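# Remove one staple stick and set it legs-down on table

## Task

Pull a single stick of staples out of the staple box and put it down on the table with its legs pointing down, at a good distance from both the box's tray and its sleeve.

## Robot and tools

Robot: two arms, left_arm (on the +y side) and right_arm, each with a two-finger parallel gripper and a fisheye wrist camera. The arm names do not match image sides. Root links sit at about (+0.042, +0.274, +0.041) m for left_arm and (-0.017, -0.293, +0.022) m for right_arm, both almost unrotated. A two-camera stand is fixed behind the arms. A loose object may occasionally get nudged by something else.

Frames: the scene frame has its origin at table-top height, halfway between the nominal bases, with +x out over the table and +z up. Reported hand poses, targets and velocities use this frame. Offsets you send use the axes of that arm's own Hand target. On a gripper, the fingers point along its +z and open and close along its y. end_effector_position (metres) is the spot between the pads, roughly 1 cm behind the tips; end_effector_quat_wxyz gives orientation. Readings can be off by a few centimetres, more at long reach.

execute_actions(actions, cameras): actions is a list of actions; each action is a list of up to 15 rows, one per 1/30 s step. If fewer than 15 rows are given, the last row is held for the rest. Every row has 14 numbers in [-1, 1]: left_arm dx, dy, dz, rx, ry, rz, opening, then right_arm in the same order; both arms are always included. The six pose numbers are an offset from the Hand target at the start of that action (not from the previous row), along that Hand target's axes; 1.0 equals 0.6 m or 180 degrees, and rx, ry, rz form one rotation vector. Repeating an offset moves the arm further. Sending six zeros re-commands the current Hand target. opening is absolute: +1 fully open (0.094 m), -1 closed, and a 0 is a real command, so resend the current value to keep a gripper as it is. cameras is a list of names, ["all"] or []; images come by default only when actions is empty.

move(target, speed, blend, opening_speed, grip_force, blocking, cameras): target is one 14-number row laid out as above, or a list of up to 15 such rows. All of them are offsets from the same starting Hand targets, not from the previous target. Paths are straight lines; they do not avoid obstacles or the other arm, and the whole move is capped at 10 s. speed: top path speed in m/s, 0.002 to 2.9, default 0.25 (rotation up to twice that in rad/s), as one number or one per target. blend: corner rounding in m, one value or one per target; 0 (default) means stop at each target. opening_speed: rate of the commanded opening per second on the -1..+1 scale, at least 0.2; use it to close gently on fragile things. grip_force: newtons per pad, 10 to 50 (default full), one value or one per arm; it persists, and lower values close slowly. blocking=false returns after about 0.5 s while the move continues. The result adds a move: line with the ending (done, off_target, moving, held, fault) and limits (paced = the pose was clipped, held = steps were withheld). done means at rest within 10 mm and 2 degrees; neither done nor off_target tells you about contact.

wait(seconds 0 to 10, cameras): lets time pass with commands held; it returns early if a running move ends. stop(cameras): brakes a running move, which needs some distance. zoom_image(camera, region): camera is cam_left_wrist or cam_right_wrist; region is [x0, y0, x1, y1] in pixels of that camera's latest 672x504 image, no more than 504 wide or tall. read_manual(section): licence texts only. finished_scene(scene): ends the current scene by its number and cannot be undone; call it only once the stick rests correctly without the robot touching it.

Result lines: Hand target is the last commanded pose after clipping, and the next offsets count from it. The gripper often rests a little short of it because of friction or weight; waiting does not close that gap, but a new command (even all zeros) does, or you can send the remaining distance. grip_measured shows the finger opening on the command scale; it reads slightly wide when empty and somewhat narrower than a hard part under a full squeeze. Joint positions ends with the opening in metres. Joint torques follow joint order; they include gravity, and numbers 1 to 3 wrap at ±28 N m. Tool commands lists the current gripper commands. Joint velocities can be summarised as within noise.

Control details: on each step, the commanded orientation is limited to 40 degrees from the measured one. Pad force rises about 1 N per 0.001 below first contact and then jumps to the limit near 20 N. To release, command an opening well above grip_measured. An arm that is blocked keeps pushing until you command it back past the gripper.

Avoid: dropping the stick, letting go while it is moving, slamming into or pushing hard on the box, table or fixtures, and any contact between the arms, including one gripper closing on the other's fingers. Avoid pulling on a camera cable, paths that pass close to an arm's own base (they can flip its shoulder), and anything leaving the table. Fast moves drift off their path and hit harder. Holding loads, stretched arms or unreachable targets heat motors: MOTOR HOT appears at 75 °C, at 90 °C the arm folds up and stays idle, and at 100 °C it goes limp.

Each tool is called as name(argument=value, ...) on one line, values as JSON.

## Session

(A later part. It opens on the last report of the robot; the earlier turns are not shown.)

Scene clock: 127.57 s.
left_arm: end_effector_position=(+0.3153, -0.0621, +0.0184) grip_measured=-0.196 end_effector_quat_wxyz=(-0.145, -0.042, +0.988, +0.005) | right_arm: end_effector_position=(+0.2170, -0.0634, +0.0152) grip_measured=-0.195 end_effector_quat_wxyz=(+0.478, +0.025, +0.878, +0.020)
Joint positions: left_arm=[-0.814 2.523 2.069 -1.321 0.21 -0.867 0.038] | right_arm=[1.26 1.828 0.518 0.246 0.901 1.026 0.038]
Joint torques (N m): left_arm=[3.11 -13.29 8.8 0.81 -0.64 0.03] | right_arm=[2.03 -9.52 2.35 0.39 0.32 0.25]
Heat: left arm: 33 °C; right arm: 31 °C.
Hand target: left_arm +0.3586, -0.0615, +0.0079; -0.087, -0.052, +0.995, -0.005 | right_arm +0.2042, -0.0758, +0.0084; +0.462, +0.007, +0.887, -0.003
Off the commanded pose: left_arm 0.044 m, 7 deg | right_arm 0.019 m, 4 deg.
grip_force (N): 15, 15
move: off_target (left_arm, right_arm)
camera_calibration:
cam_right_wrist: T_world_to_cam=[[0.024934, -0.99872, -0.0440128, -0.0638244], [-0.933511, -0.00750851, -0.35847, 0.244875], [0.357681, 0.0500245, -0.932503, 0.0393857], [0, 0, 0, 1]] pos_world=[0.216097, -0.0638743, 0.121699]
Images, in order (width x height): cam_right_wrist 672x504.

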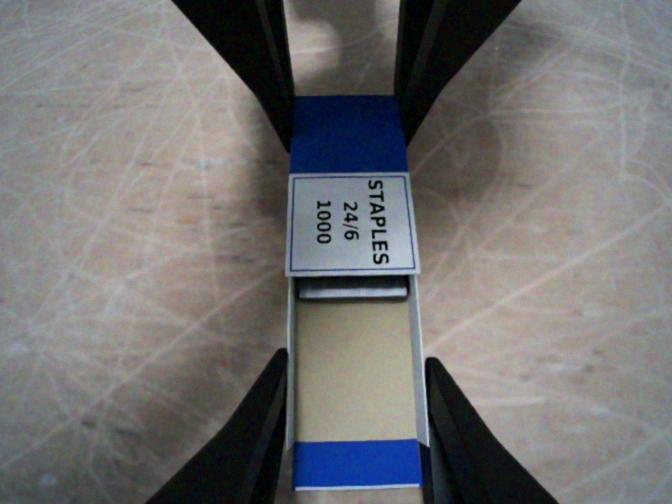

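move(target=[-0.0164,0,-0.0029,0,0,0,-0.26,0.0143,0,-0.0205,0,0,0,-0.31], cameras=["cam_right_wrist"], speed=0.04)

zoom_image(camera="cam_right_wrist", region=[260, 240, 460, 390])

Scene clock: 129.23 s.
left_arm: end_effector_position=(+0.3601, -0.0560, +0.0181) grip_measured=-0.212 end_effector_quat_wxyz=(-0.101, -0.057, +0.993, -0.007) | right_arm: end_effector_position=(+0.1944, -0.0668, +0.0108) grip_measured=-0.196 end_effector_quat_wxyz=(+0.470, +0.016, +0.882, +0.012)
Joint positions: left_arm=[-0.755 2.564 2.164 -1.303 0.155 -0.85 0.037] | right_arm=[1.34 1.817 0.513 0.124 0.924 1.137 0.038]
Joint torques (N m): left_arm=[-0.35 -13.11 7.83 0.43 -0.18 0.06] | right_arm=[0.55 -8.98 3.1 0.49 0.35 0.09]
Heat: left arm: 33 °C; right arm: 31 °C.
Hand target: left_arm +0.3685, -0.0605, +0.0079; -0.087, -0.052, +0.995, -0.005 | right_arm +0.1892, -0.0757, +0.0084; +0.461, +0.007, +0.887, -0.003
Off the commanded pose: left_arm 0.014 m, 2 deg | right_arm 0.010 m, 2 deg.
grip_force (N): 15, 15
move: off_target (left_arm)
camera_calibration:
cam_right_wrist: T_world_to_cam=[[0.0338126, -0.999201, -0.021315, -0.0687634], [-0.939293, -0.0244846, -0.342243, 0.221948], [0.341447, 0.0315931, -0.93937, 0.0454686], [0, 0, 0, 1]] pos_world=[0.195274, -0.0647106, 0.117206]
Images, in order (width x height): cam_right_wrist 672x504.

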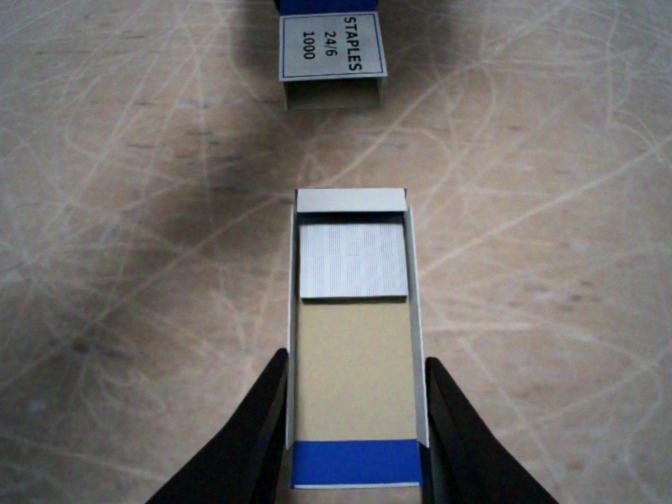

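Scaled by 2.520 from the camera's 672x504 image, which has a finer 960x720 frame.

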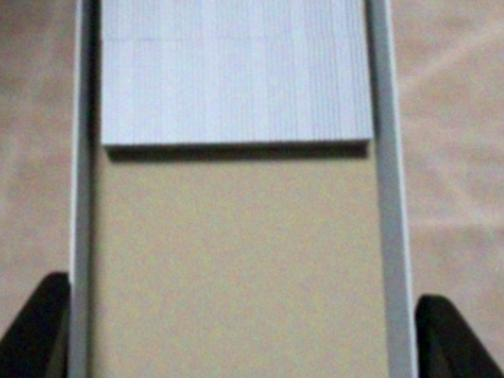

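move(target=[[0,0,0,0,0,0,0.0,-0.005,0,0.002,0,0,0,0.0],[-0.0348,0,-0.197,0,0,0,0.0,-0.08,0,-0.12,0,0,0,0.0],[-0.0348,0,-0.197,0,0,0,0.0,-0.12,-0.2,-0.25,0,0,0,0.0]], cameras=["all"], speed=[0.05,0.12,0.2], opening_speed=0.5)

Scene clock: 135.37 s.
left_arm: end_effector_position=(+0.4024, -0.0555, +0.0921) grip_measured=-0.002 end_effector_quat_wxyz=(-0.061, -0.061, +0.995, -0.041) | right_arm: end_effector_position=(+0.1060, -0.1962, +0.1463) grip_measured=-0.003 end_effector_quat_wxyz=(+0.457, +0.009, +0.890, -0.004)
Joint positions: left_arm=[-0.7 2.616 2.569 -1.557 0.143 -0.81 0.047] | right_arm=[1.831 0.996 0.58 -1.473 0.91 1.967 0.047]
Joint torques (N m): left_arm=[0.17 -20.38 8.16 0.22 -0.11 0.06] | right_arm=[0.72 -0.51 7.65 -0.31 0.55 0.07]
Heat: left arm: 36 °C; right arm: 30 °C.
Hand target: left_arm +0.4093, -0.0559, +0.1205; -0.087, -0.052, +0.995, -0.005 | right_arm +0.1059, -0.1945, +0.1534; +0.461, +0.007, +0.887, -0.003
Off the commanded pose: left_arm 0.029 m, 5 deg | right_arm 0.007 m, 1 deg.
joint sent to its limit (left arm) — joint 4 (wrist pitch), lower limit. The joint targets are off in orientation, not in position.
grip_force (N): 15, 15
move: off_target (left_arm)
camera_calibration:
cam_left_wrist: T_world_to_cam=[[0.158185, -0.986975, 0.0292711, -0.114473], [-0.687348, -0.0887838, 0.720881, 0.238151], [-0.708893, -0.134152, -0.69244, 0.445087], [0, 0, 0, 1]] pos_world=[0.49732, -0.0321283, 0.139868]
cam_right_wrist: T_world_to_cam=[[0.0298174, -0.999469, 0.013113, -0.196967], [-0.949786, -0.0324184, -0.311216, 0.177196], [0.311476, -0.00317489, -0.950249, 0.20499], [0, 0, 0, 1]] pos_world=[0.110322, -0.190467, 0.25252]

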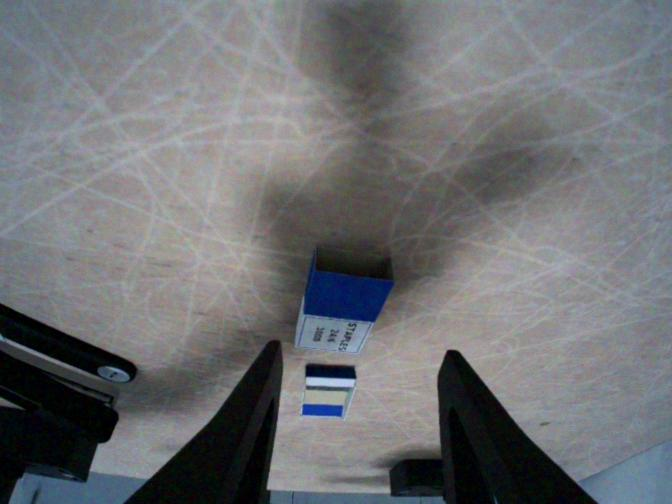

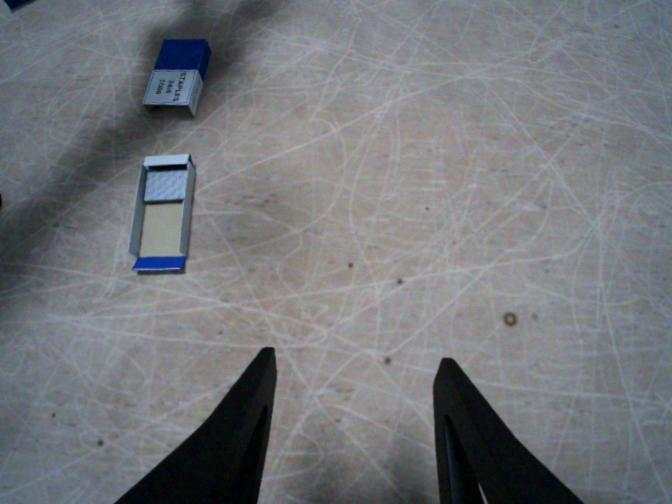

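move(target=[0.288,0.0207,0.034,0.089,-0.173,0.507,-1,0,0,0,0,0,0,0.0], cameras=["cam_left_wrist"])

zoom_image(camera="cam_left_wrist", region=[240, 180, 480, 380])

Scene clock: 140.97 s.
left_arm: end_effector_position=(+0.2384, -0.0580, +0.1211) grip_measured=-0.982 end_effector_quat_wxyz=(+0.176, +0.650, +0.721, -0.163) | right_arm: end_effector_position=(+0.1060, -0.1963, +0.1464) grip_measured=-0.003 end_effector_quat_wxyz=(+0.457, +0.009, +0.890, -0.004)
Joint positions: left_arm=[-0.934 1.66 1.105 -0.596 0.248 0.49 0.001] | right_arm=[1.832 0.996 0.58 -1.474 0.91 1.968 0.047]
Joint torques (N m): left_arm=[-0.38 -11.44 5.61 1.49 0.23 0.08] | right_arm=[0.72 -0.49 7.66 -0.29 0.54 0.09]
Heat: left arm: 36 °C; right arm: 30 °C.
Hand target: left_arm +0.2351, -0.0618, +0.1305; +0.192, +0.654, +0.711, -0.175 | right_arm +0.1059, -0.1945, +0.1534; +0.462, +0.007, +0.887, -0.003
Off the commanded pose: left_arm 0.010 m, 3 deg | right_arm 0.007 m, 1 deg.
grip_force (N): 15, 15
move: off_target (left_arm)
camera_calibration:
cam_left_wrist: T_world_to_cam=[[-0.988173, -0.152845, -0.0123452, 0.234761], [-0.15237, 0.969664, 0.191142, 0.102312], [-0.0172444, 0.190762, -0.981485, 0.237538], [0, 0, 0, 1]] pos_world=[0.25167, -0.10864, 0.216482]
Images, in order (width x height): cam_left_wrist 672x504.

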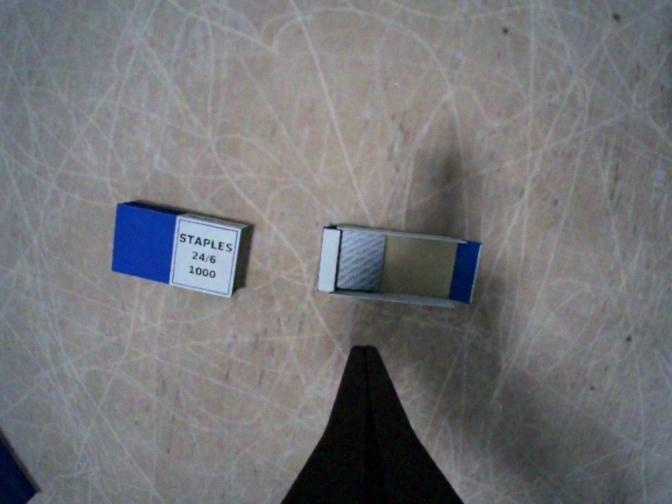

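Scaled by 2.100 from the camera's 672x504 image, which has a finer 960x720 frame.

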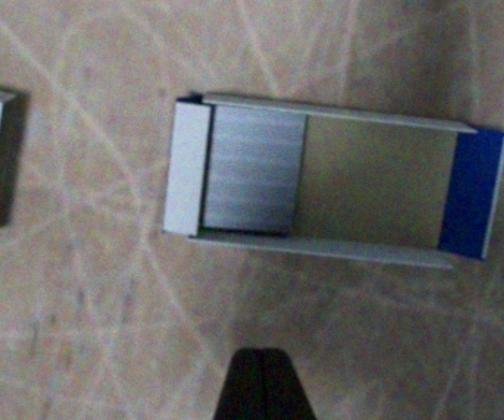

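move(target=[0.0637,-0.0065,0.1152,0.0128,0,0.0221,-1,0,0,0,0,0,0,0.0], cameras=["cam_left_wrist"], speed=0.12)

zoom_image(camera="cam_left_wrist", region=[260, 220, 500, 400])

Scene clock: 142.83 s.
left_arm: end_effector_position=(+0.2336, -0.0619, +0.0541) grip_measured=-0.982 end_effector_quat_wxyz=(+0.184, +0.680, +0.689, -0.173) | right_arm: end_effector_position=(+0.1060, -0.1963, +0.1464) grip_measured=-0.003 end_effector_quat_wxyz=(+0.457, +0.009, +0.890, -0.004)
Joint positions: left_arm=[-0.934 1.777 0.933 -0.296 0.283 0.571 0.001] | right_arm=[1.832 0.996 0.58 -1.474 0.91 1.968 0.047]
Joint torques (N m): left_arm=[0.13 -8.42 5.3 1.48 0.27 0.07] | right_arm=[0.72 -0.49 7.66 -0.29 0.54 0.09]
Heat: left arm: 36 °C; right arm: 30 °C.
Hand target: left_arm +0.2315, -0.0636, +0.0514; +0.185, +0.682, +0.684, -0.182 | right_arm +0.1059, -0.1945, +0.1534; +0.462, +0.007, +0.887, -0.003
Off the commanded pose: left_arm 0.004 m, 1 deg | right_arm 0.007 m, 1 deg.
grip_force (N): 15, 15
move: done
camera_calibration:
cam_left_wrist: T_world_to_cam=[[-0.997252, -0.0682943, -0.0287042, 0.23679], [-0.0720908, 0.983863, 0.163755, 0.101772], [0.0170575, 0.165374, -0.986083, 0.163195], [0, 0, 0, 1]] pos_world=[0.240692, -0.110947, 0.151055]
Images, in order (width x height): cam_left_wrist 672x504.

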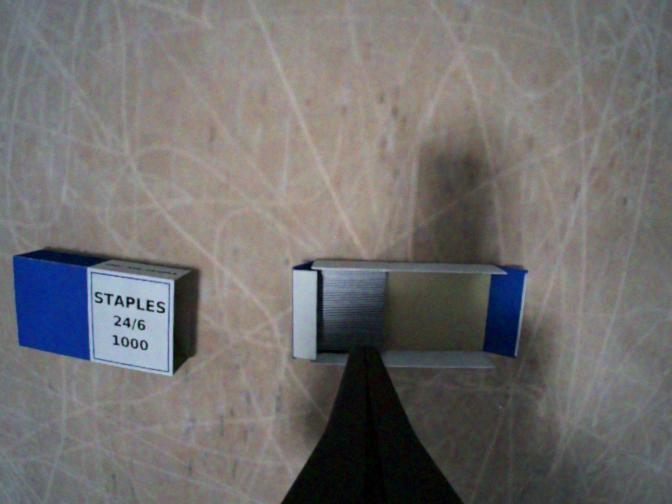

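Scaled by 2.100 from the camera's 672x504 image, which has a finer 960x720 frame.

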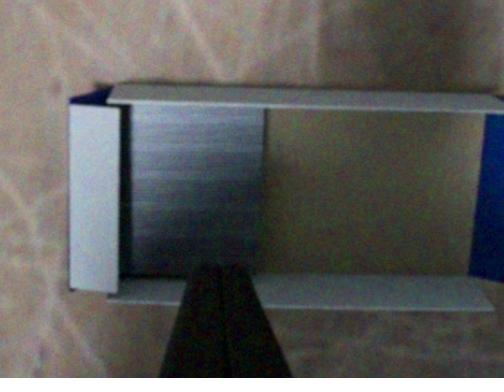

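move(target=[0.023,0.004,0.032,0,0,0,-1,0,0,0,0,0,0,0.0], cameras=["cam_left_wrist"], speed=0.07)

zoom_image(camera="cam_left_wrist", region=[260, 240, 500, 420])

Scene clock: 144.53 s.
left_arm: end_effector_position=(+0.2356, -0.0614, +0.0321) grip_measured=-0.982 end_effector_quat_wxyz=(+0.186, +0.681, +0.687, -0.174) | right_arm: end_effector_position=(+0.1060, -0.1963, +0.1464) grip_measured=-0.003 end_effector_quat_wxyz=(+0.457, +0.009, +0.890, -0.004)
Joint positions: left_arm=[-0.928 1.834 0.896 -0.2 0.288 0.581 0.001] | right_arm=[1.832 0.996 0.58 -1.474 0.91 1.968 0.047]
Joint torques (N m): left_arm=[0.44 -8.4 4.89 1.49 0.24 0.07] | right_arm=[0.72 -0.49 7.66 -0.29 0.54 0.09]
Heat: left arm: 35 °C; right arm: 30 °C.
Hand target: left_arm +0.2341, -0.0613, +0.0281; +0.185, +0.681, +0.684, -0.182 | right_arm +0.1059, -0.1945, +0.1534; +0.462, +0.007, +0.887, -0.003
Off the commanded pose: left_arm 0.005 m, 1 deg | right_arm 0.007 m, 1 deg.
grip_force (N): 15, 15
move: done
camera_calibration:
cam_left_wrist: T_world_to_cam=[[-0.997418, -0.064488, -0.0315902, 0.238642], [-0.0687328, 0.984734, 0.159919, 0.104438], [0.0207951, 0.161677, -0.986625, 0.14029], [0, 0, 0, 1]] pos_world=[0.242287, -0.110136, 0.12925]
Images, in order (width x height): cam_left_wrist 672x504.

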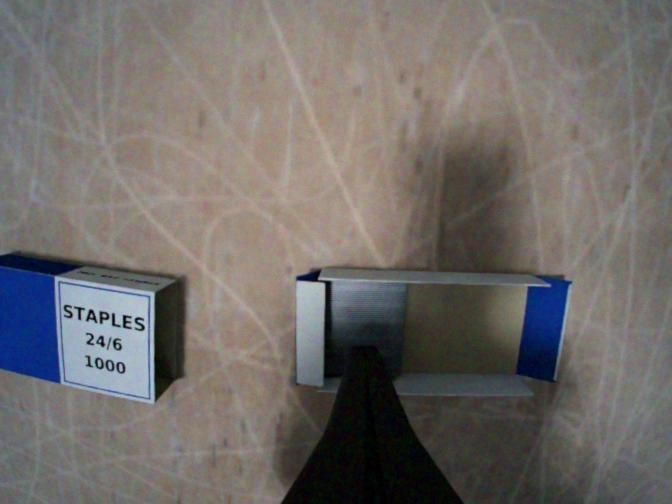

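Scaled by 2.100 from the camera's 672x504 image, which has a finer 960x720 frame.

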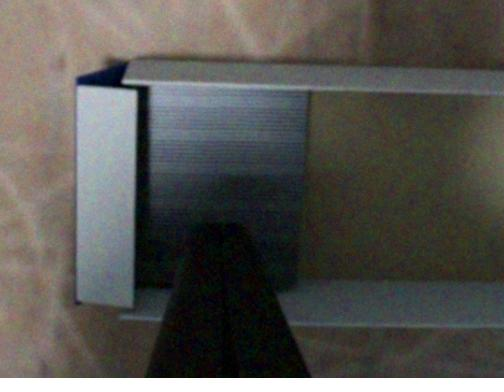

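move(target=[0.0075,-0.0017,0.013,0,0,0,-1,0,0,0,0,0,0,0.0], cameras=["cam_left_wrist"], speed=0.04)

move(target=[0.0025,0,0.0043,0,0,0,-1,0,0,0,0,0,0,0.0], cameras=["cam_left_wrist"], speed=0.02)

zoom_image(camera="cam_left_wrist", region=[260, 260, 500, 440])

Scene clock: 145.80 s.
left_arm: end_effector_position=(+0.2357, -0.0616, +0.0242) grip_measured=-0.982 end_effector_quat_wxyz=(+0.188, +0.681, +0.686, -0.174) | right_arm: end_effector_position=(+0.1060, -0.1963, +0.1464) grip_measured=-0.003 end_effector_quat_wxyz=(+0.457, +0.009, +0.890, -0.004)
Joint positions: left_arm=[-0.928 1.855 0.881 -0.161 0.288 0.581 0.001] | right_arm=[1.832 0.996 0.58 -1.474 0.91 1.968 0.047]
Joint torques (N m): left_arm=[0.27 -8.27 4.71 1.53 0.25 0.05] | right_arm=[0.7 -0.5 7.66 -0.29 0.54 0.09]
Heat: left arm: 35 °C; right arm: 30 °C.
Hand target: left_arm +0.2330, -0.0612, +0.0189; +0.185, +0.681, +0.684, -0.182 | right_arm +0.1059, -0.1945, +0.1534; +0.462, +0.007, +0.887, -0.003
Off the commanded pose: left_arm 0.006 m, 1 deg | right_arm 0.007 m, 1 deg.
grip_force (N): 15, 15
move: done
camera_calibration:
cam_left_wrist: T_world_to_cam=[[-0.997371, -0.0644119, -0.0331915, 0.23848], [-0.0688483, 0.98521, 0.15691, 0.106132], [0.0225938, 0.158782, -0.987055, 0.131791], [0, 0, 0, 1]] pos_world=[0.242182, -0.110127, 0.121347]
Images, in order (width x height): cam_left_wrist 672x504.

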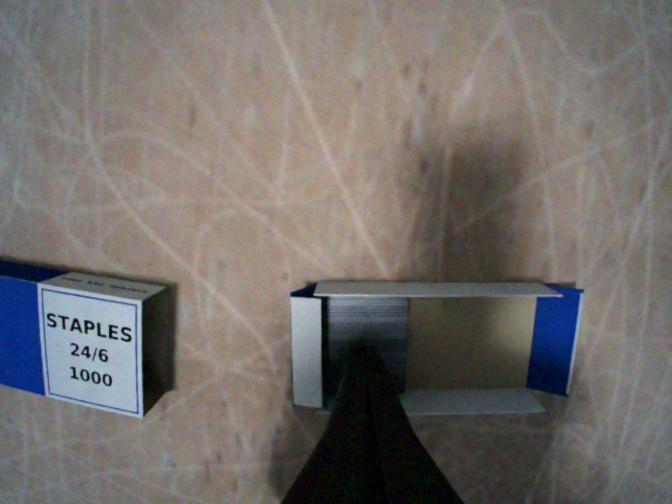

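Scene clock: 146.63 s.
left_arm: end_effector_position=(+0.2367, -0.0630, +0.0227) grip_measured=-0.982 end_effector_quat_wxyz=(+0.190, +0.681, +0.686, -0.174) | right_arm: end_effector_position=(+0.1060, -0.1963, +0.1464) grip_measured=-0.003 end_effector_quat_wxyz=(+0.457, +0.009, +0.890, -0.004)
Joint positions: left_arm=[-0.928 1.863 0.881 -0.148 0.288 0.581 0.001] | right_arm=[1.832 0.996 0.58 -1.474 0.91 1.968 0.047]
Joint torques (N m): left_arm=[0.27 -8.25 4.4 1.5 0.25 0.05] | right_arm=[0.72 -0.49 7.66 -0.29 0.54 0.09]
Heat: left arm: 35 °C; right arm: 30 °C.
Hand target: left_arm +0.2330, -0.0613, +0.0160; +0.185, +0.681, +0.684, -0.182 | right_arm +0.1059, -0.1945, +0.1534; +0.462, +0.007, +0.887, -0.003
Off the commanded pose: left_arm 0.008 m, 1 deg | right_arm 0.007 m, 1 deg.
grip_force (N): 15, 15
move: done
camera_calibration:
cam_left_wrist: T_world_to_cam=[[-0.997261, -0.0646184, -0.0359726, 0.23945], [-0.069389, 0.985816, 0.152812, 0.10804], [0.0255879, 0.15489, -0.9876, 0.129646], [0, 0, 0, 1]] pos_world=[0.242974, -0.111116, 0.120143]
Images, in order (width x height): cam_left_wrist 672x504.

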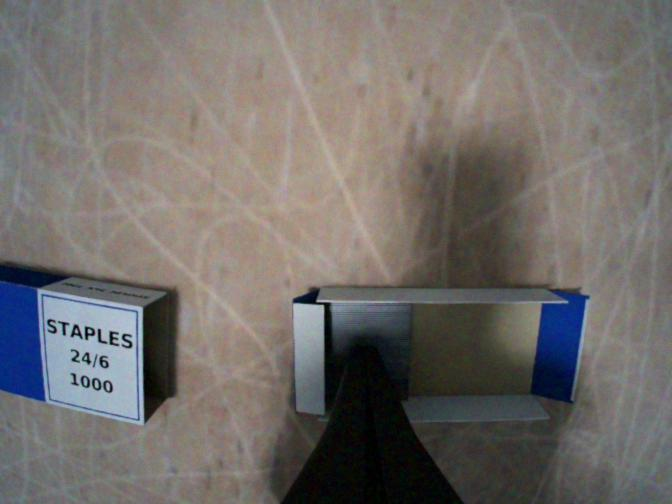

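Scaled by 2.100 from the camera's 672x504 image, which has a finer 960x720 frame.

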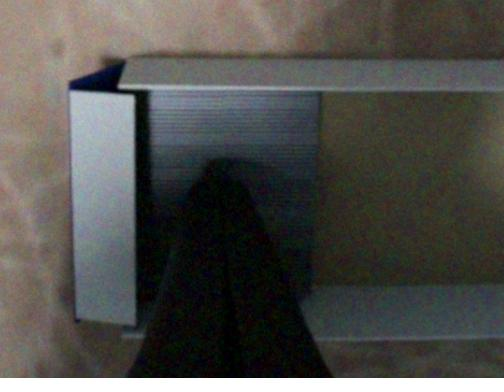

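move(target=[[0.0008,0,0.0014,0,0,0,-1,0,0,0,0,0,0,0.0],[0.0008,0,0.0014,0,0,0,-0.65,0,0,0,0,0,0,0.0]], cameras=["cam_left_wrist"], speed=0.02, opening_speed=0.3)

zoom_image(camera="cam_left_wrist", region=[260, 260, 500, 440])

Scene clock: 148.90 s.
left_arm: end_effector_position=(+0.2373, -0.0637, +0.0231) grip_measured=-0.652 end_effector_quat_wxyz=(+0.192, +0.681, +0.685, -0.175) | right_arm: end_effector_position=(+0.1060, -0.1963, +0.1464) grip_measured=-0.003 end_effector_quat_wxyz=(+0.457, +0.009, +0.890, -0.004)
Joint positions: left_arm=[-0.928 1.863 0.881 -0.144 0.288 0.581 0.016] | right_arm=[1.832 0.996 0.58 -1.474 0.91 1.968 0.047]
Joint torques (N m): left_arm=[0.25 -8.06 4.3 1.53 0.25 0.05] | right_arm=[0.72 -0.49 7.66 -0.29 0.54 0.09]
Heat: left arm: 34 °C; right arm: 30 °C.
Hand target: left_arm +0.2330, -0.0612, +0.0150; +0.185, +0.681, +0.684, -0.182 | right_arm +0.1059, -0.1945, +0.1534; +0.462, +0.007, +0.887, -0.003
Off the commanded pose: left_arm 0.010 m, 1 deg | right_arm 0.007 m, 1 deg.
grip_force (N): 15, 15
move: done
camera_calibration:
cam_left_wrist: T_world_to_cam=[[-0.997172, -0.0646841, -0.0382686, 0.239986], [-0.0697121, 0.986324, 0.149351, 0.108908], [0.0280846, 0.151597, -0.988043, 0.129367], [0, 0, 0, 1]] pos_world=[0.243267, -0.111506, 0.120739]
Images, in order (width x height): cam_left_wrist 672x504.

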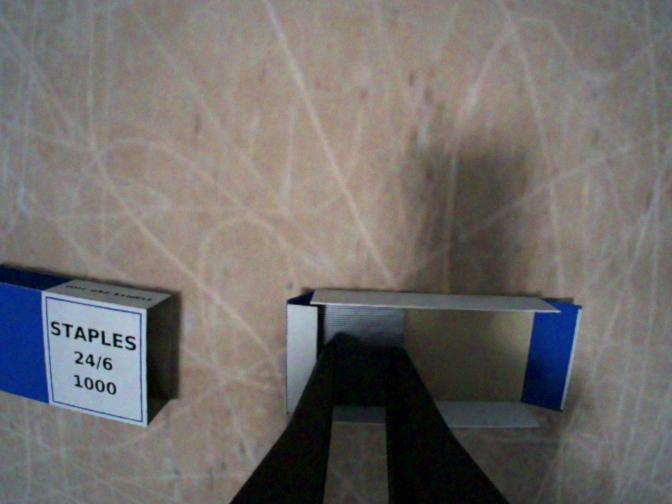

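Scaled by 2.100 from the camera's 672x504 image, which has a finer 960x720 frame.

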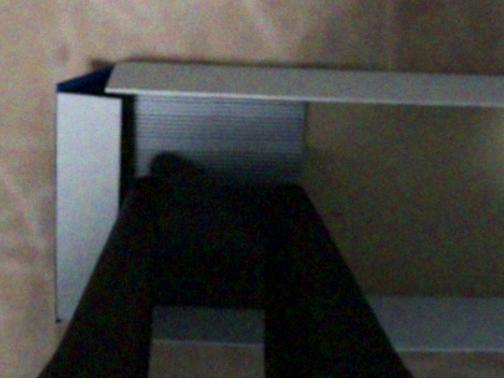

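move(target=[[-0.0125,0,-0.0217,0,0,0,-0.65,0,0,0,0,0,0,0.0],[-0.017,0.0025,-0.019,0,0.114,0,-1,0,0,0,0,0,0,0.0]], cameras=["cam_left_wrist"], speed=0.06)

zoom_image(camera="cam_left_wrist", region=[260, 240, 500, 420])

Scene clock: 155.23 s.
left_arm: end_effector_position=(+0.2330, -0.0583, +0.0292) grip_measured=-0.982 end_effector_quat_wxyz=(+0.059, +0.703, +0.707, -0.059) | right_arm: end_effector_position=(+0.1060, -0.1963, +0.1464) grip_measured=-0.003 end_effector_quat_wxyz=(+0.457, +0.009, +0.890, -0.004)
Joint positions: left_arm=[-1.021 1.992 1.236 -0.672 0.088 0.548 0.001] | right_arm=[1.832 0.996 0.58 -1.474 0.91 1.968 0.047]
Joint torques (N m): left_arm=[-0.58 -9.62 7.99 0.62 -0.03 -0.03] | right_arm=[0.72 -0.5 7.65 -0.29 0.54 0.09]
Heat: left arm: 33 °C; right arm: 30 °C.
Hand target: left_arm +0.2344, -0.0644, +0.0299; +0.060, +0.703, +0.706, -0.058 | right_arm +0.1059, -0.1945, +0.1534; +0.462, +0.007, +0.887, -0.003
Off the commanded pose: left_arm 0.006 m, 0 deg | right_arm 0.007 m, 1 deg.
grip_force (N): 15, 15
move: done
camera_calibration:
cam_left_wrist: T_world_to_cam=[[-0.998254, -0.0489036, -0.0331368, 0.237255], [-0.0588519, 0.871789, 0.486333, 0.083269], [0.00510493, 0.487434, -0.873145, 0.15627], [0, 0, 0, 1]] pos_world=[0.240943, -0.137162, 0.103812]
Images, in order (width x height): cam_left_wrist 672x504.

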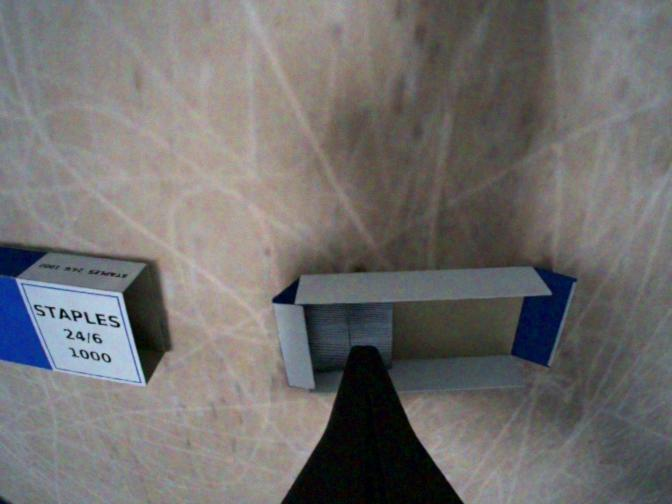

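Scaled by 2.100 from the camera's 672x504 image, which has a finer 960x720 frame.

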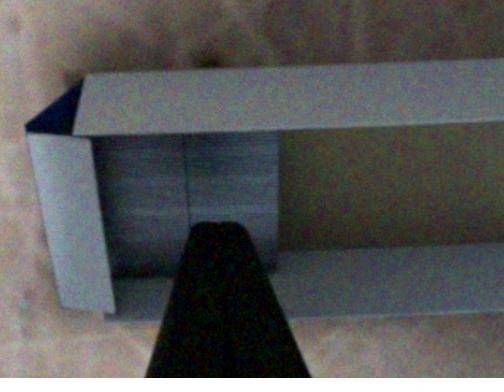

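move(target=[0.0173,0.0055,0.0072,0,0,0,-1,0,0,0,0,0,0,0.0], cameras=["cam_left_wrist"], speed=0.05)

zoom_image(camera="cam_left_wrist", region=[260, 240, 500, 420])

Scene clock: 156.37 s.
left_arm: end_effector_position=(+0.2363, -0.0564, +0.0292) grip_measured=-0.982 end_effector_quat_wxyz=(+0.060, +0.703, +0.707, -0.058) | right_arm: end_effector_position=(+0.1060, -0.1963, +0.1464) grip_measured=-0.003 end_effector_quat_wxyz=(+0.457, +0.009, +0.890, -0.004)
Joint positions: left_arm=[-1.011 1.992 1.236 -0.672 0.088 0.558 0.001] | right_arm=[1.832 0.996 0.58 -1.474 0.91 1.968 0.047]
Joint torques (N m): left_arm=[0.5 -10.36 4.96 0.94 0.01 0.06] | right_arm=[0.72 -0.49 7.66 -0.29 0.54 0.09]
Heat: left arm: 33 °C; right arm: 30 °C.
Hand target: left_arm +0.2377, -0.0549, +0.0239; +0.060, +0.703, +0.706, -0.058 | right_arm +0.1059, -0.1945, +0.1534; +0.462, +0.007, +0.887, -0.003
Off the commanded pose: left_arm 0.006 m, 0 deg | right_arm 0.007 m, 1 deg.
grip_force (N): 15, 15
move: done
camera_calibration:
cam_left_wrist: T_world_to_cam=[[-0.998191, -0.0490315, -0.0347969, 0.240677], [-0.0597723, 0.871784, 0.48623, 0.0820353], [0.00649474, 0.487431, -0.873137, 0.154987], [0, 0, 0, 1]] pos_world=[0.244138, -0.135262, 0.103812]
Images, in order (width x height): cam_left_wrist 672x504.

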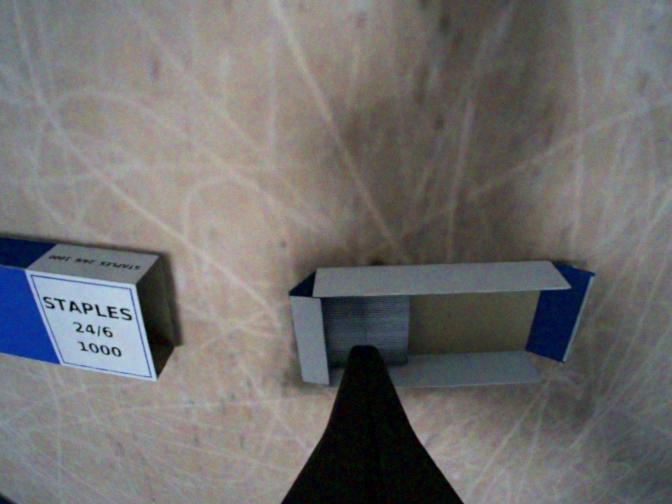

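Scaled by 2.100 from the camera's 672x504 image, which has a finer 960x720 frame.

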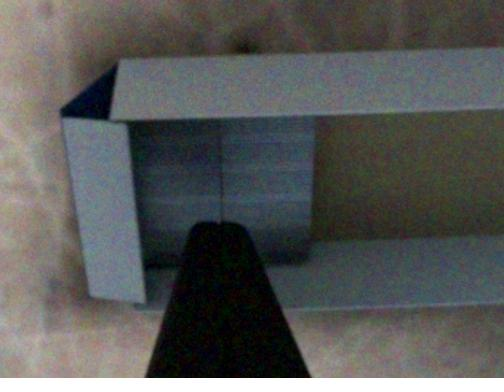

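move(target=[0.0105,0,0.0118,0,0,0,-1,0,0,0,0,0,0,0.0], cameras=["cam_left_wrist"], speed=0.03)

zoom_image(camera="cam_left_wrist", region=[260, 240, 500, 420])

Scene clock: 157.50 s.
left_arm: end_effector_position=(+0.2364, -0.0518, +0.0221) grip_measured=-0.982 end_effector_quat_wxyz=(+0.061, +0.703, +0.706, -0.058) | right_arm: end_effector_position=(+0.1060, -0.1963, +0.1464) grip_measured=-0.003 end_effector_quat_wxyz=(+0.457, +0.009, +0.890, -0.004)
Joint positions: left_arm=[-1.004 1.992 1.203 -0.638 0.088 0.566 0.001] | right_arm=[1.832 0.996 0.58 -1.474 0.91 1.968 0.047]
Joint torques (N m): left_arm=[0.44 -10.04 4.82 0.95 0.01 0.06] | right_arm=[0.72 -0.5 7.66 -0.29 0.54 0.09]
Heat: left arm: 32 °C; right arm: 30 °C.
Hand target: left_arm +0.2378, -0.0498, +0.0159; +0.060, +0.703, +0.706, -0.058 | right_arm +0.1059, -0.1945, +0.1534; +0.462, +0.007, +0.887, -0.003
Off the commanded pose: left_arm 0.007 m, 0 deg | right_arm 0.007 m, 1 deg.
grip_force (N): 15, 15
move: done
camera_calibration:
cam_left_wrist: T_world_to_cam=[[-0.998173, -0.0480107, -0.0366809, 0.240869], [-0.0597906, 0.872281, 0.485336, 0.0814889], [0.00869477, 0.486642, -0.873558, 0.145984], [0, 0, 0, 1]] pos_world=[0.244032, -0.130559, 0.0968114]
Images, in order (width x height): cam_left_wrist 672x504.

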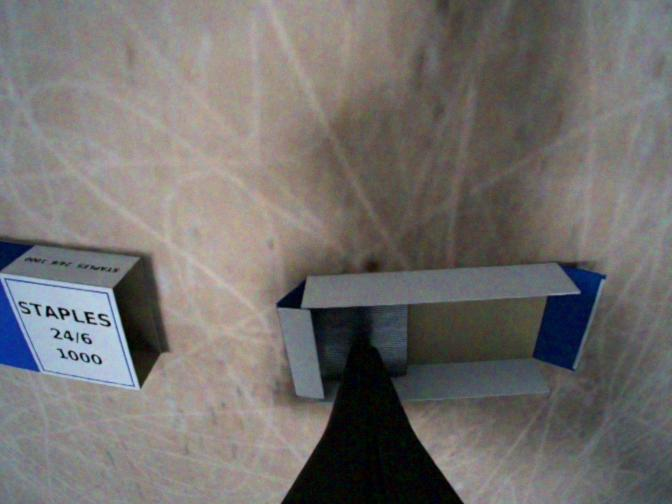

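Scaled by 2.100 from the camera's 672x504 image, which has a finer 960x720 frame.

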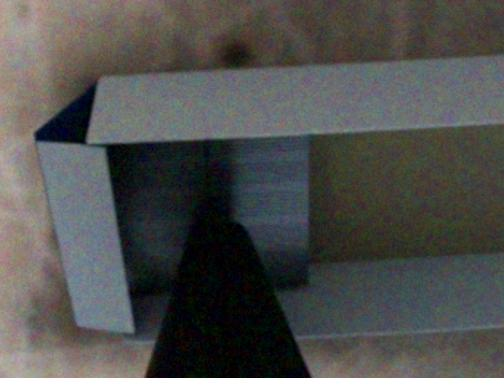

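move(target=[-0.0044,0.0013,0.0041,0,0,0,-1,0,0,0,0,0,0,0.0], speed=0.02)

move(target=[0.0004,0,0.0035,0,0,0,-1,0,0,0,0,0,0,0.0], cameras=["cam_left_wrist"], speed=0.02)

zoom_image(camera="cam_left_wrist", region=[260, 260, 500, 440])

Scene clock: 158.57 s.
left_arm: end_effector_position=(+0.2366, -0.0521, +0.0206) grip_measured=-0.982 end_effector_quat_wxyz=(+0.060, +0.703, +0.706, -0.058) | right_arm: end_effector_position=(+0.1060, -0.1963, +0.1464) grip_measured=-0.003 end_effector_quat_wxyz=(+0.457, +0.009, +0.890, -0.004)
Joint positions: left_arm=[-1.004 1.997 1.203 -0.634 0.088 0.566 0.001] | right_arm=[1.832 0.996 0.58 -1.474 0.91 1.968 0.047]
Joint torques (N m): left_arm=[0.25 -9.32 5.63 0.94 0 0.04] | right_arm=[0.72 -0.49 7.66 -0.29 0.54 0.09]
Heat: left arm: 32 °C; right arm: 30 °C.
Hand target: left_arm +0.2386, -0.0527, +0.0139; +0.060, +0.703, +0.706, -0.058 | right_arm +0.1059, -0.1945, +0.1534; +0.462, +0.007, +0.887, -0.003
Off the commanded pose: left_arm 0.007 m, 0 deg | right_arm 0.007 m, 1 deg.
grip_force (N): 15, 15
move: done

Scene clock: 159.27 s.
left_arm: end_effector_position=(+0.2366, -0.0521, +0.0206) grip_measured=-0.982 end_effector_quat_wxyz=(+0.061, +0.703, +0.706, -0.058) | right_arm: end_effector_position=(+0.1060, -0.1963, +0.1464) grip_measured=-0.003 end_effector_quat_wxyz=(+0.457, +0.009, +0.890, -0.004)
Joint positions: left_arm=[-1.004 1.997 1.203 -0.634 0.088 0.566 0.001] | right_arm=[1.832 0.996 0.58 -1.474 0.91 1.968 0.047]
Joint torques (N m): left_arm=[0.24 -8.99 5.38 1.02 0 0.05] | right_arm=[0.72 -0.49 7.66 -0.29 0.54 0.09]
Heat: left arm: 32 °C; right arm: 30 °C.
Hand target: left_arm +0.2386, -0.0529, +0.0118; +0.060, +0.703, +0.706, -0.058 | right_arm +0.1059, -0.1945, +0.1534; +0.462, +0.007, +0.887, -0.003
Off the commanded pose: left_arm 0.009 m, 0 deg | right_arm 0.007 m, 1 deg.
grip_force (N): 15, 15
move: done
camera_calibration:
cam_left_wrist: T_world_to_cam=[[-0.998181, -0.0480087, -0.0364734, 0.240978], [-0.0596907, 0.872129, 0.485621, 0.0825071], [0.00849548, 0.486915, -0.873408, 0.144937], [0, 0, 0, 1]] pos_world=[0.244233, -0.13096, 0.0953114]
Images, in order (width x height): cam_left_wrist 672x504.

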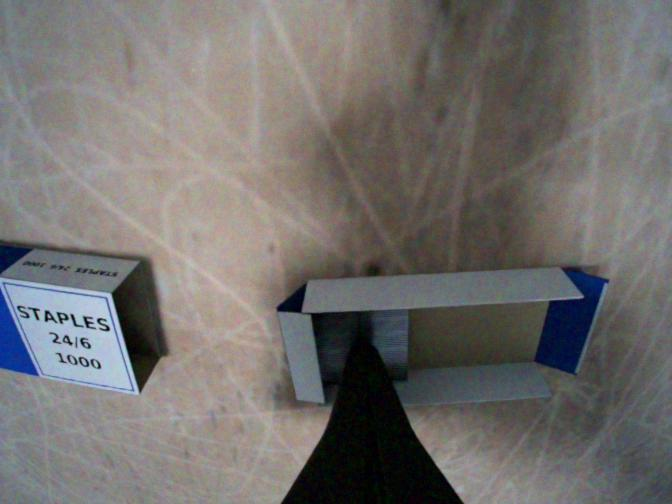

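Scaled by 2.100 from the camera's 672x504 image, which has a finer 960x720 frame.

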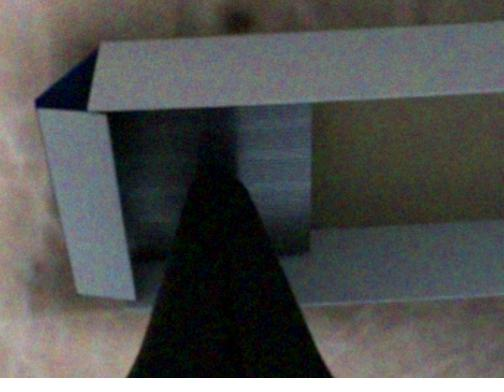

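move(target=[0,0,0,0,0,0,-0.6,0,0,0,0,0,0,0.0], cameras=["cam_left_wrist"], opening_speed=0.3)

zoom_image(camera="cam_left_wrist", region=[260, 260, 500, 440])

Scene clock: 160.90 s.
left_arm: end_effector_position=(+0.2381, -0.0543, +0.0209) grip_measured=-0.602 end_effector_quat_wxyz=(+0.066, +0.703, +0.706, -0.059) | right_arm: end_effector_position=(+0.1060, -0.1963, +0.1464) grip_measured=-0.003 end_effector_quat_wxyz=(+0.457, +0.009, +0.890, -0.004)
Joint positions: left_arm=[-1.004 1.997 1.203 -0.623 0.088 0.566 0.019] | right_arm=[1.832 0.996 0.58 -1.474 0.91 1.968 0.047]
Joint torques (N m): left_arm=[0.24 -9.01 5.39 0.91 0 0.05] | right_arm=[0.72 -0.47 7.65 -0.29 0.54 0.09]
Heat: left arm: 32 °C; right arm: 30 °C.
Hand target: left_arm +0.2386, -0.0528, +0.0118; +0.060, +0.703, +0.706, -0.058 | right_arm +0.1059, -0.1945, +0.1534; +0.462, +0.007, +0.887, -0.003
Off the commanded pose: left_arm 0.009 m, 1 deg | right_arm 0.007 m, 1 deg.
grip_force (N): 15, 15
move: done
camera_calibration:
cam_left_wrist: T_world_to_cam=[[-0.997933, -0.0484493, -0.0422212, 0.242448], [-0.0627522, 0.876339, 0.47759, 0.0855891], [0.0138612, 0.479252, -0.877568, 0.144548], [0, 0, 0, 1]] pos_world=[0.245314, -0.132534, 0.0962107]
Images, in order (width x height): cam_left_wrist 672x504.

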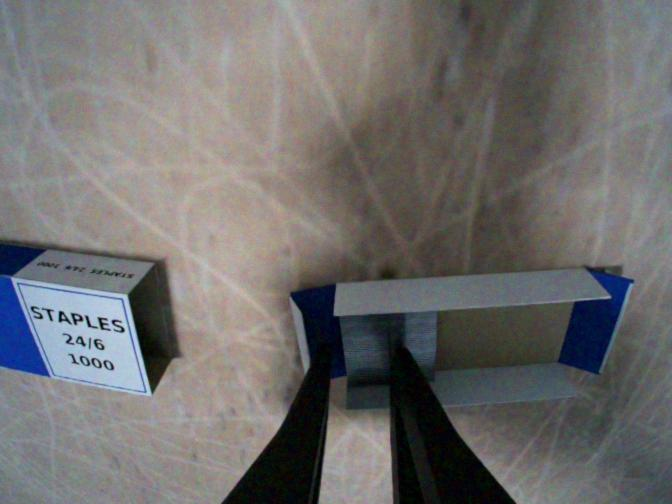

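Scaled by 2.100 from the camera's 672x504 image, which has a finer 960x720 frame.

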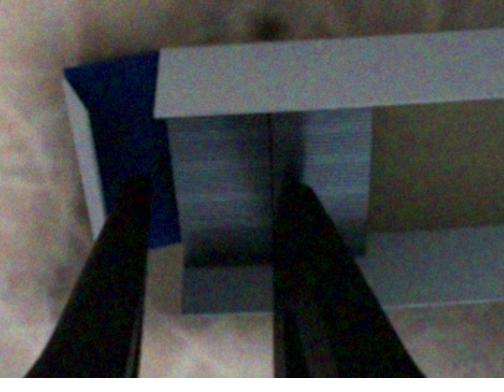

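move(target=[[0.002,0,-0.016,0,0,0,-0.6,0,0,0,0,0,0,0.0],[0.002,0,-0.016,0,0,0,-1,0,0,0,0,0,0,0.0]], cameras=["cam_left_wrist"], speed=0.05)

zoom_image(camera="cam_left_wrist", region=[280, 260, 480, 410])

Scene clock: 164.27 s.
left_arm: end_effector_position=(+0.2371, -0.0527, +0.0206) grip_measured=-0.982 end_effector_quat_wxyz=(+0.062, +0.704, +0.706, -0.058) | right_arm: end_effector_position=(+0.1060, -0.1963, +0.1464) grip_measured=-0.003 end_effector_quat_wxyz=(+0.457, +0.009, +0.890, -0.004)
Joint positions: left_arm=[-1.004 1.997 1.203 -0.631 0.088 0.568 0.001] | right_arm=[1.832 0.996 0.58 -1.474 0.91 1.968 0.047]
Joint torques (N m): left_arm=[0.57 -11.19 5.68 0.67 0.01 0.07] | right_arm=[0.72 -0.49 7.66 -0.29 0.55 0.09]
Heat: left arm: 31 °C; right arm: 30 °C.
Hand target: left_arm +0.2385, -0.0501, +0.0211; +0.060, +0.703, +0.706, -0.058 | right_arm +0.1059, -0.1945, +0.1534; +0.462, +0.007, +0.887, -0.003
Off the commanded pose: left_arm 0.003 m, 0 deg | right_arm 0.007 m, 1 deg.
grip_force (N): 15, 15
move: done
camera_calibration:
cam_left_wrist: T_world_to_cam=[[-0.998173, -0.0466303, -0.0384295, 0.241521], [-0.0594157, 0.873189, 0.483746, 0.0830646], [0.010999, 0.485145, -0.874365, 0.144461], [0, 0, 0, 1]] pos_world=[0.244427, -0.131354, 0.0954112]
Images, in order (width x height): cam_left_wrist 672x504.

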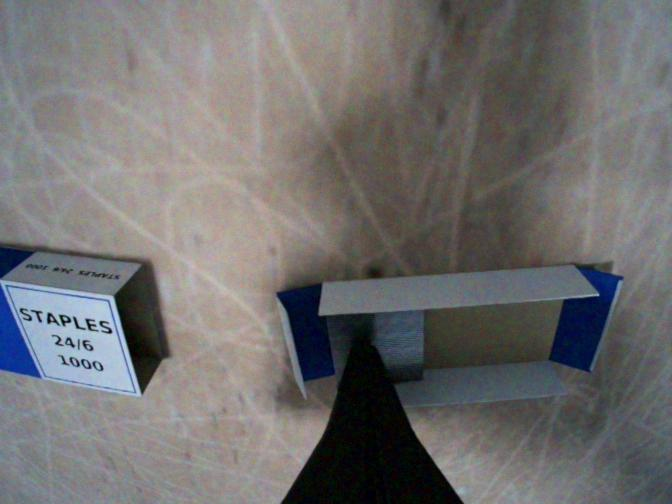

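Scaled by 2.520 from the camera's 672x504 image, which has a finer 960x720 frame.

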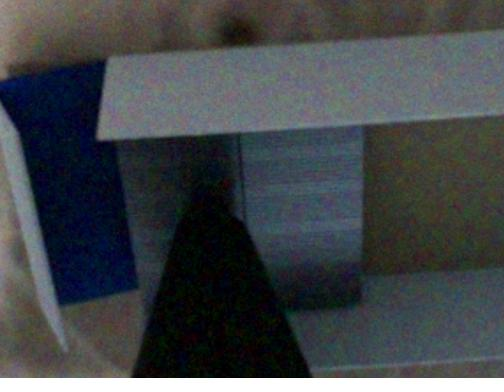

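move(target=[[-0.002,-0.006,-0.009,0,0,0,-1,0,0,0,0,0,0,0.0]], cameras=["cam_left_wrist"], speed=0.05)

zoom_image(camera="cam_left_wrist", region=[280, 260, 480, 410])

Scene clock: 165.23 s.
left_arm: end_effector_position=(+0.2370, -0.0526, +0.0206) grip_measured=-0.982 end_effector_quat_wxyz=(+0.062, +0.704, +0.706, -0.058) | right_arm: end_effector_position=(+0.1060, -0.1963, +0.1464) grip_measured=-0.003 end_effector_quat_wxyz=(+0.457, +0.009, +0.890, -0.004)
Joint positions: left_arm=[-1.004 1.997 1.203 -0.631 0.088 0.568 0.001] | right_arm=[1.832 0.996 0.58 -1.474 0.91 1.968 0.047]
Joint torques (N m): left_arm=[-0.14 -12.7 5.7 0.51 0 -0.01] | right_arm=[0.72 -0.49 7.66 -0.29 0.55 0.09]
Heat: left arm: 31 °C; right arm: 30 °C.
Hand target: left_arm +0.2349, -0.0504, +0.0266; +0.060, +0.703, +0.706, -0.058 | right_arm +0.1059, -0.1945, +0.1534; +0.462, +0.007, +0.887, -0.003
Off the commanded pose: left_arm 0.007 m, 0 deg | right_arm 0.007 m, 1 deg.
grip_force (N): 15, 15
move: done
camera_calibration:
cam_left_wrist: T_world_to_cam=[[-0.998181, -0.0466332, -0.0382191, 0.241508], [-0.0593187, 0.87308, 0.483955, 0.0829199], [0.0108, 0.485341, -0.874258, 0.144477], [0, 0, 0, 1]] pos_world=[0.244427, -0.131254, 0.0954112]
Images, in order (width x height): cam_left_wrist 672x504.

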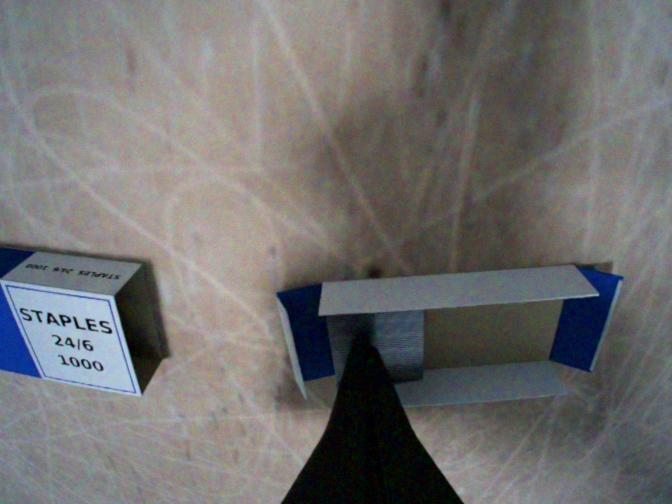

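Scaled by 2.520 from the camera's 672x504 image, which has a finer 960x720 frame.

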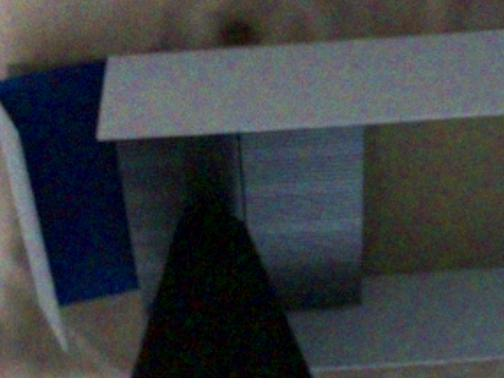

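move(target=[[-0.004,0.0,-0.025,0,0,0,-1,0,0,0,0,0,0,0.0]], cameras=["cam_left_wrist"], speed=0.06)

zoom_image(camera="cam_left_wrist", region=[280, 240, 480, 390])

Scene clock: 166.40 s.
left_arm: end_effector_position=(+0.2291, -0.0404, +0.0233) grip_measured=-0.982 end_effector_quat_wxyz=(+0.036, +0.704, +0.707, -0.053) | right_arm: end_effector_position=(+0.1060, -0.1963, +0.1464) grip_measured=-0.003 end_effector_quat_wxyz=(+0.457, +0.009, +0.890, -0.004)
Joint positions: left_arm=[-1.004 1.984 1.203 -0.697 0.088 0.568 0.001] | right_arm=[1.832 0.996 0.58 -1.474 0.91 1.968 0.047]
Joint torques (N m): left_arm=[-0.13 -14.05 7.62 0.53 0 -0.01] | right_arm=[0.7 -0.49 7.66 -0.29 0.54 0.09]
Heat: left arm: 31 °C; right arm: 30 °C.
Hand target: left_arm +0.2349, -0.0503, +0.0418; +0.060, +0.703, +0.706, -0.058 | right_arm +0.1059, -0.1945, +0.1534; +0.462, +0.007, +0.887, -0.003
Off the commanded pose: left_arm 0.022 m, 3 deg | right_arm 0.007 m, 1 deg.
grip_force (N): 15, 15
move: off_target (left_arm)
camera_calibration:
cam_left_wrist: T_world_to_cam=[[-0.998897, -0.0454981, -0.0116117, 0.233882], [-0.0448396, 0.850826, 0.52353, 0.0653706], [-0.0139401, 0.523473, -0.851928, 0.147685], [0, 0, 0, 1]] pos_world=[0.238614, -0.122287, 0.0943096]
Images, in order (width x height): cam_left_wrist 672x504.

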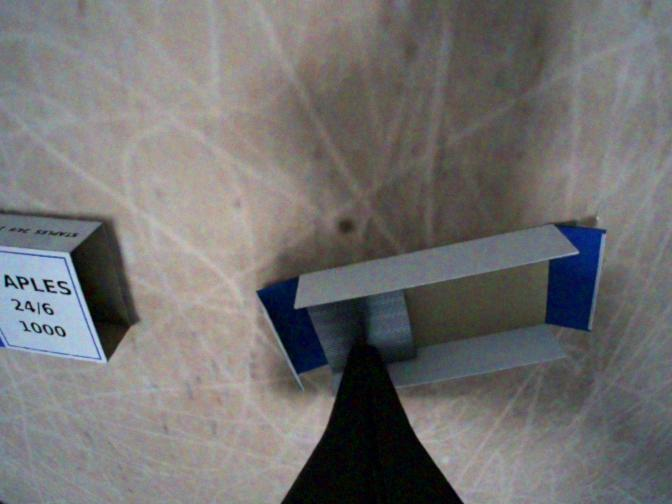

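Scaled by 2.520 from the camera's 672x504 image, which has a finer 960x720 frame.

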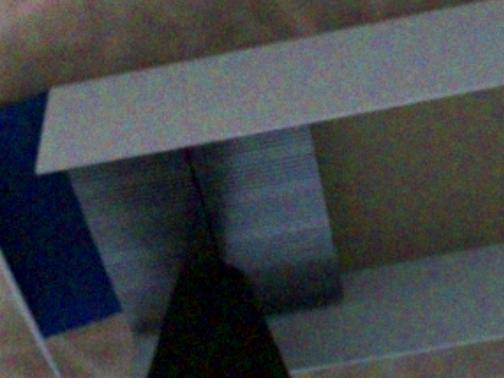

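move(target=[[-0.002,0.0,-0.02,0,0,0,-1,0,0,0,0,0,0,0.0]], cameras=["cam_left_wrist"], speed=0.06)

zoom_image(camera="cam_left_wrist", region=[240, 200, 480, 380])

Scene clock: 167.53 s.
left_arm: end_effector_position=(+0.2289, -0.0401, +0.0356) grip_measured=-0.982 end_effector_quat_wxyz=(+0.036, +0.704, +0.707, -0.053) | right_arm: end_effector_position=(+0.1060, -0.1963, +0.1464) grip_measured=-0.003 end_effector_quat_wxyz=(+0.457, +0.009, +0.890, -0.004)
Joint positions: left_arm=[-1.004 1.96 1.224 -0.742 0.088 0.568 0.001] | right_arm=[1.832 0.996 0.58 -1.474 0.91 1.968 0.047]
Joint torques (N m): left_arm=[-0.05 -13.81 7.82 0.56 0 0] | right_arm=[0.7 -0.49 7.66 -0.29 0.54 0.09]
Heat: left arm: 32 °C; right arm: 30 °C.
Hand target: left_arm +0.2349, -0.0495, +0.0539; +0.060, +0.703, +0.706, -0.058 | right_arm +0.1059, -0.1945, +0.1534; +0.462, +0.007, +0.887, -0.003
Off the commanded pose: left_arm 0.021 m, 3 deg | right_arm 0.007 m, 1 deg.
grip_force (N): 15, 15
move: off_target (left_arm)
camera_calibration:
cam_left_wrist: T_world_to_cam=[[-0.998897, -0.0454981, -0.0116117, 0.233838], [-0.0448396, 0.850826, 0.52353, 0.058667], [-0.0139401, 0.523473, -0.851928, 0.158004], [0, 0, 0, 1]] pos_world=[0.238414, -0.121987, 0.10661]
Images, in order (width x height): cam_left_wrist 672x504.

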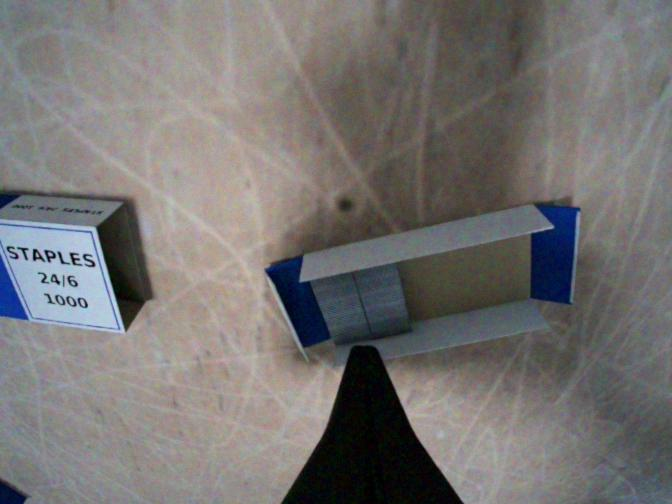

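Scaled by 2.100 from the camera's 672x504 image, which has a finer 960x720 frame.

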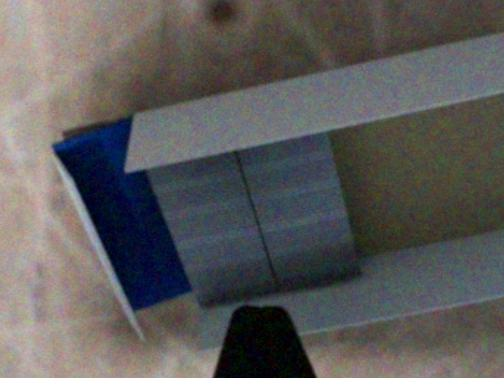

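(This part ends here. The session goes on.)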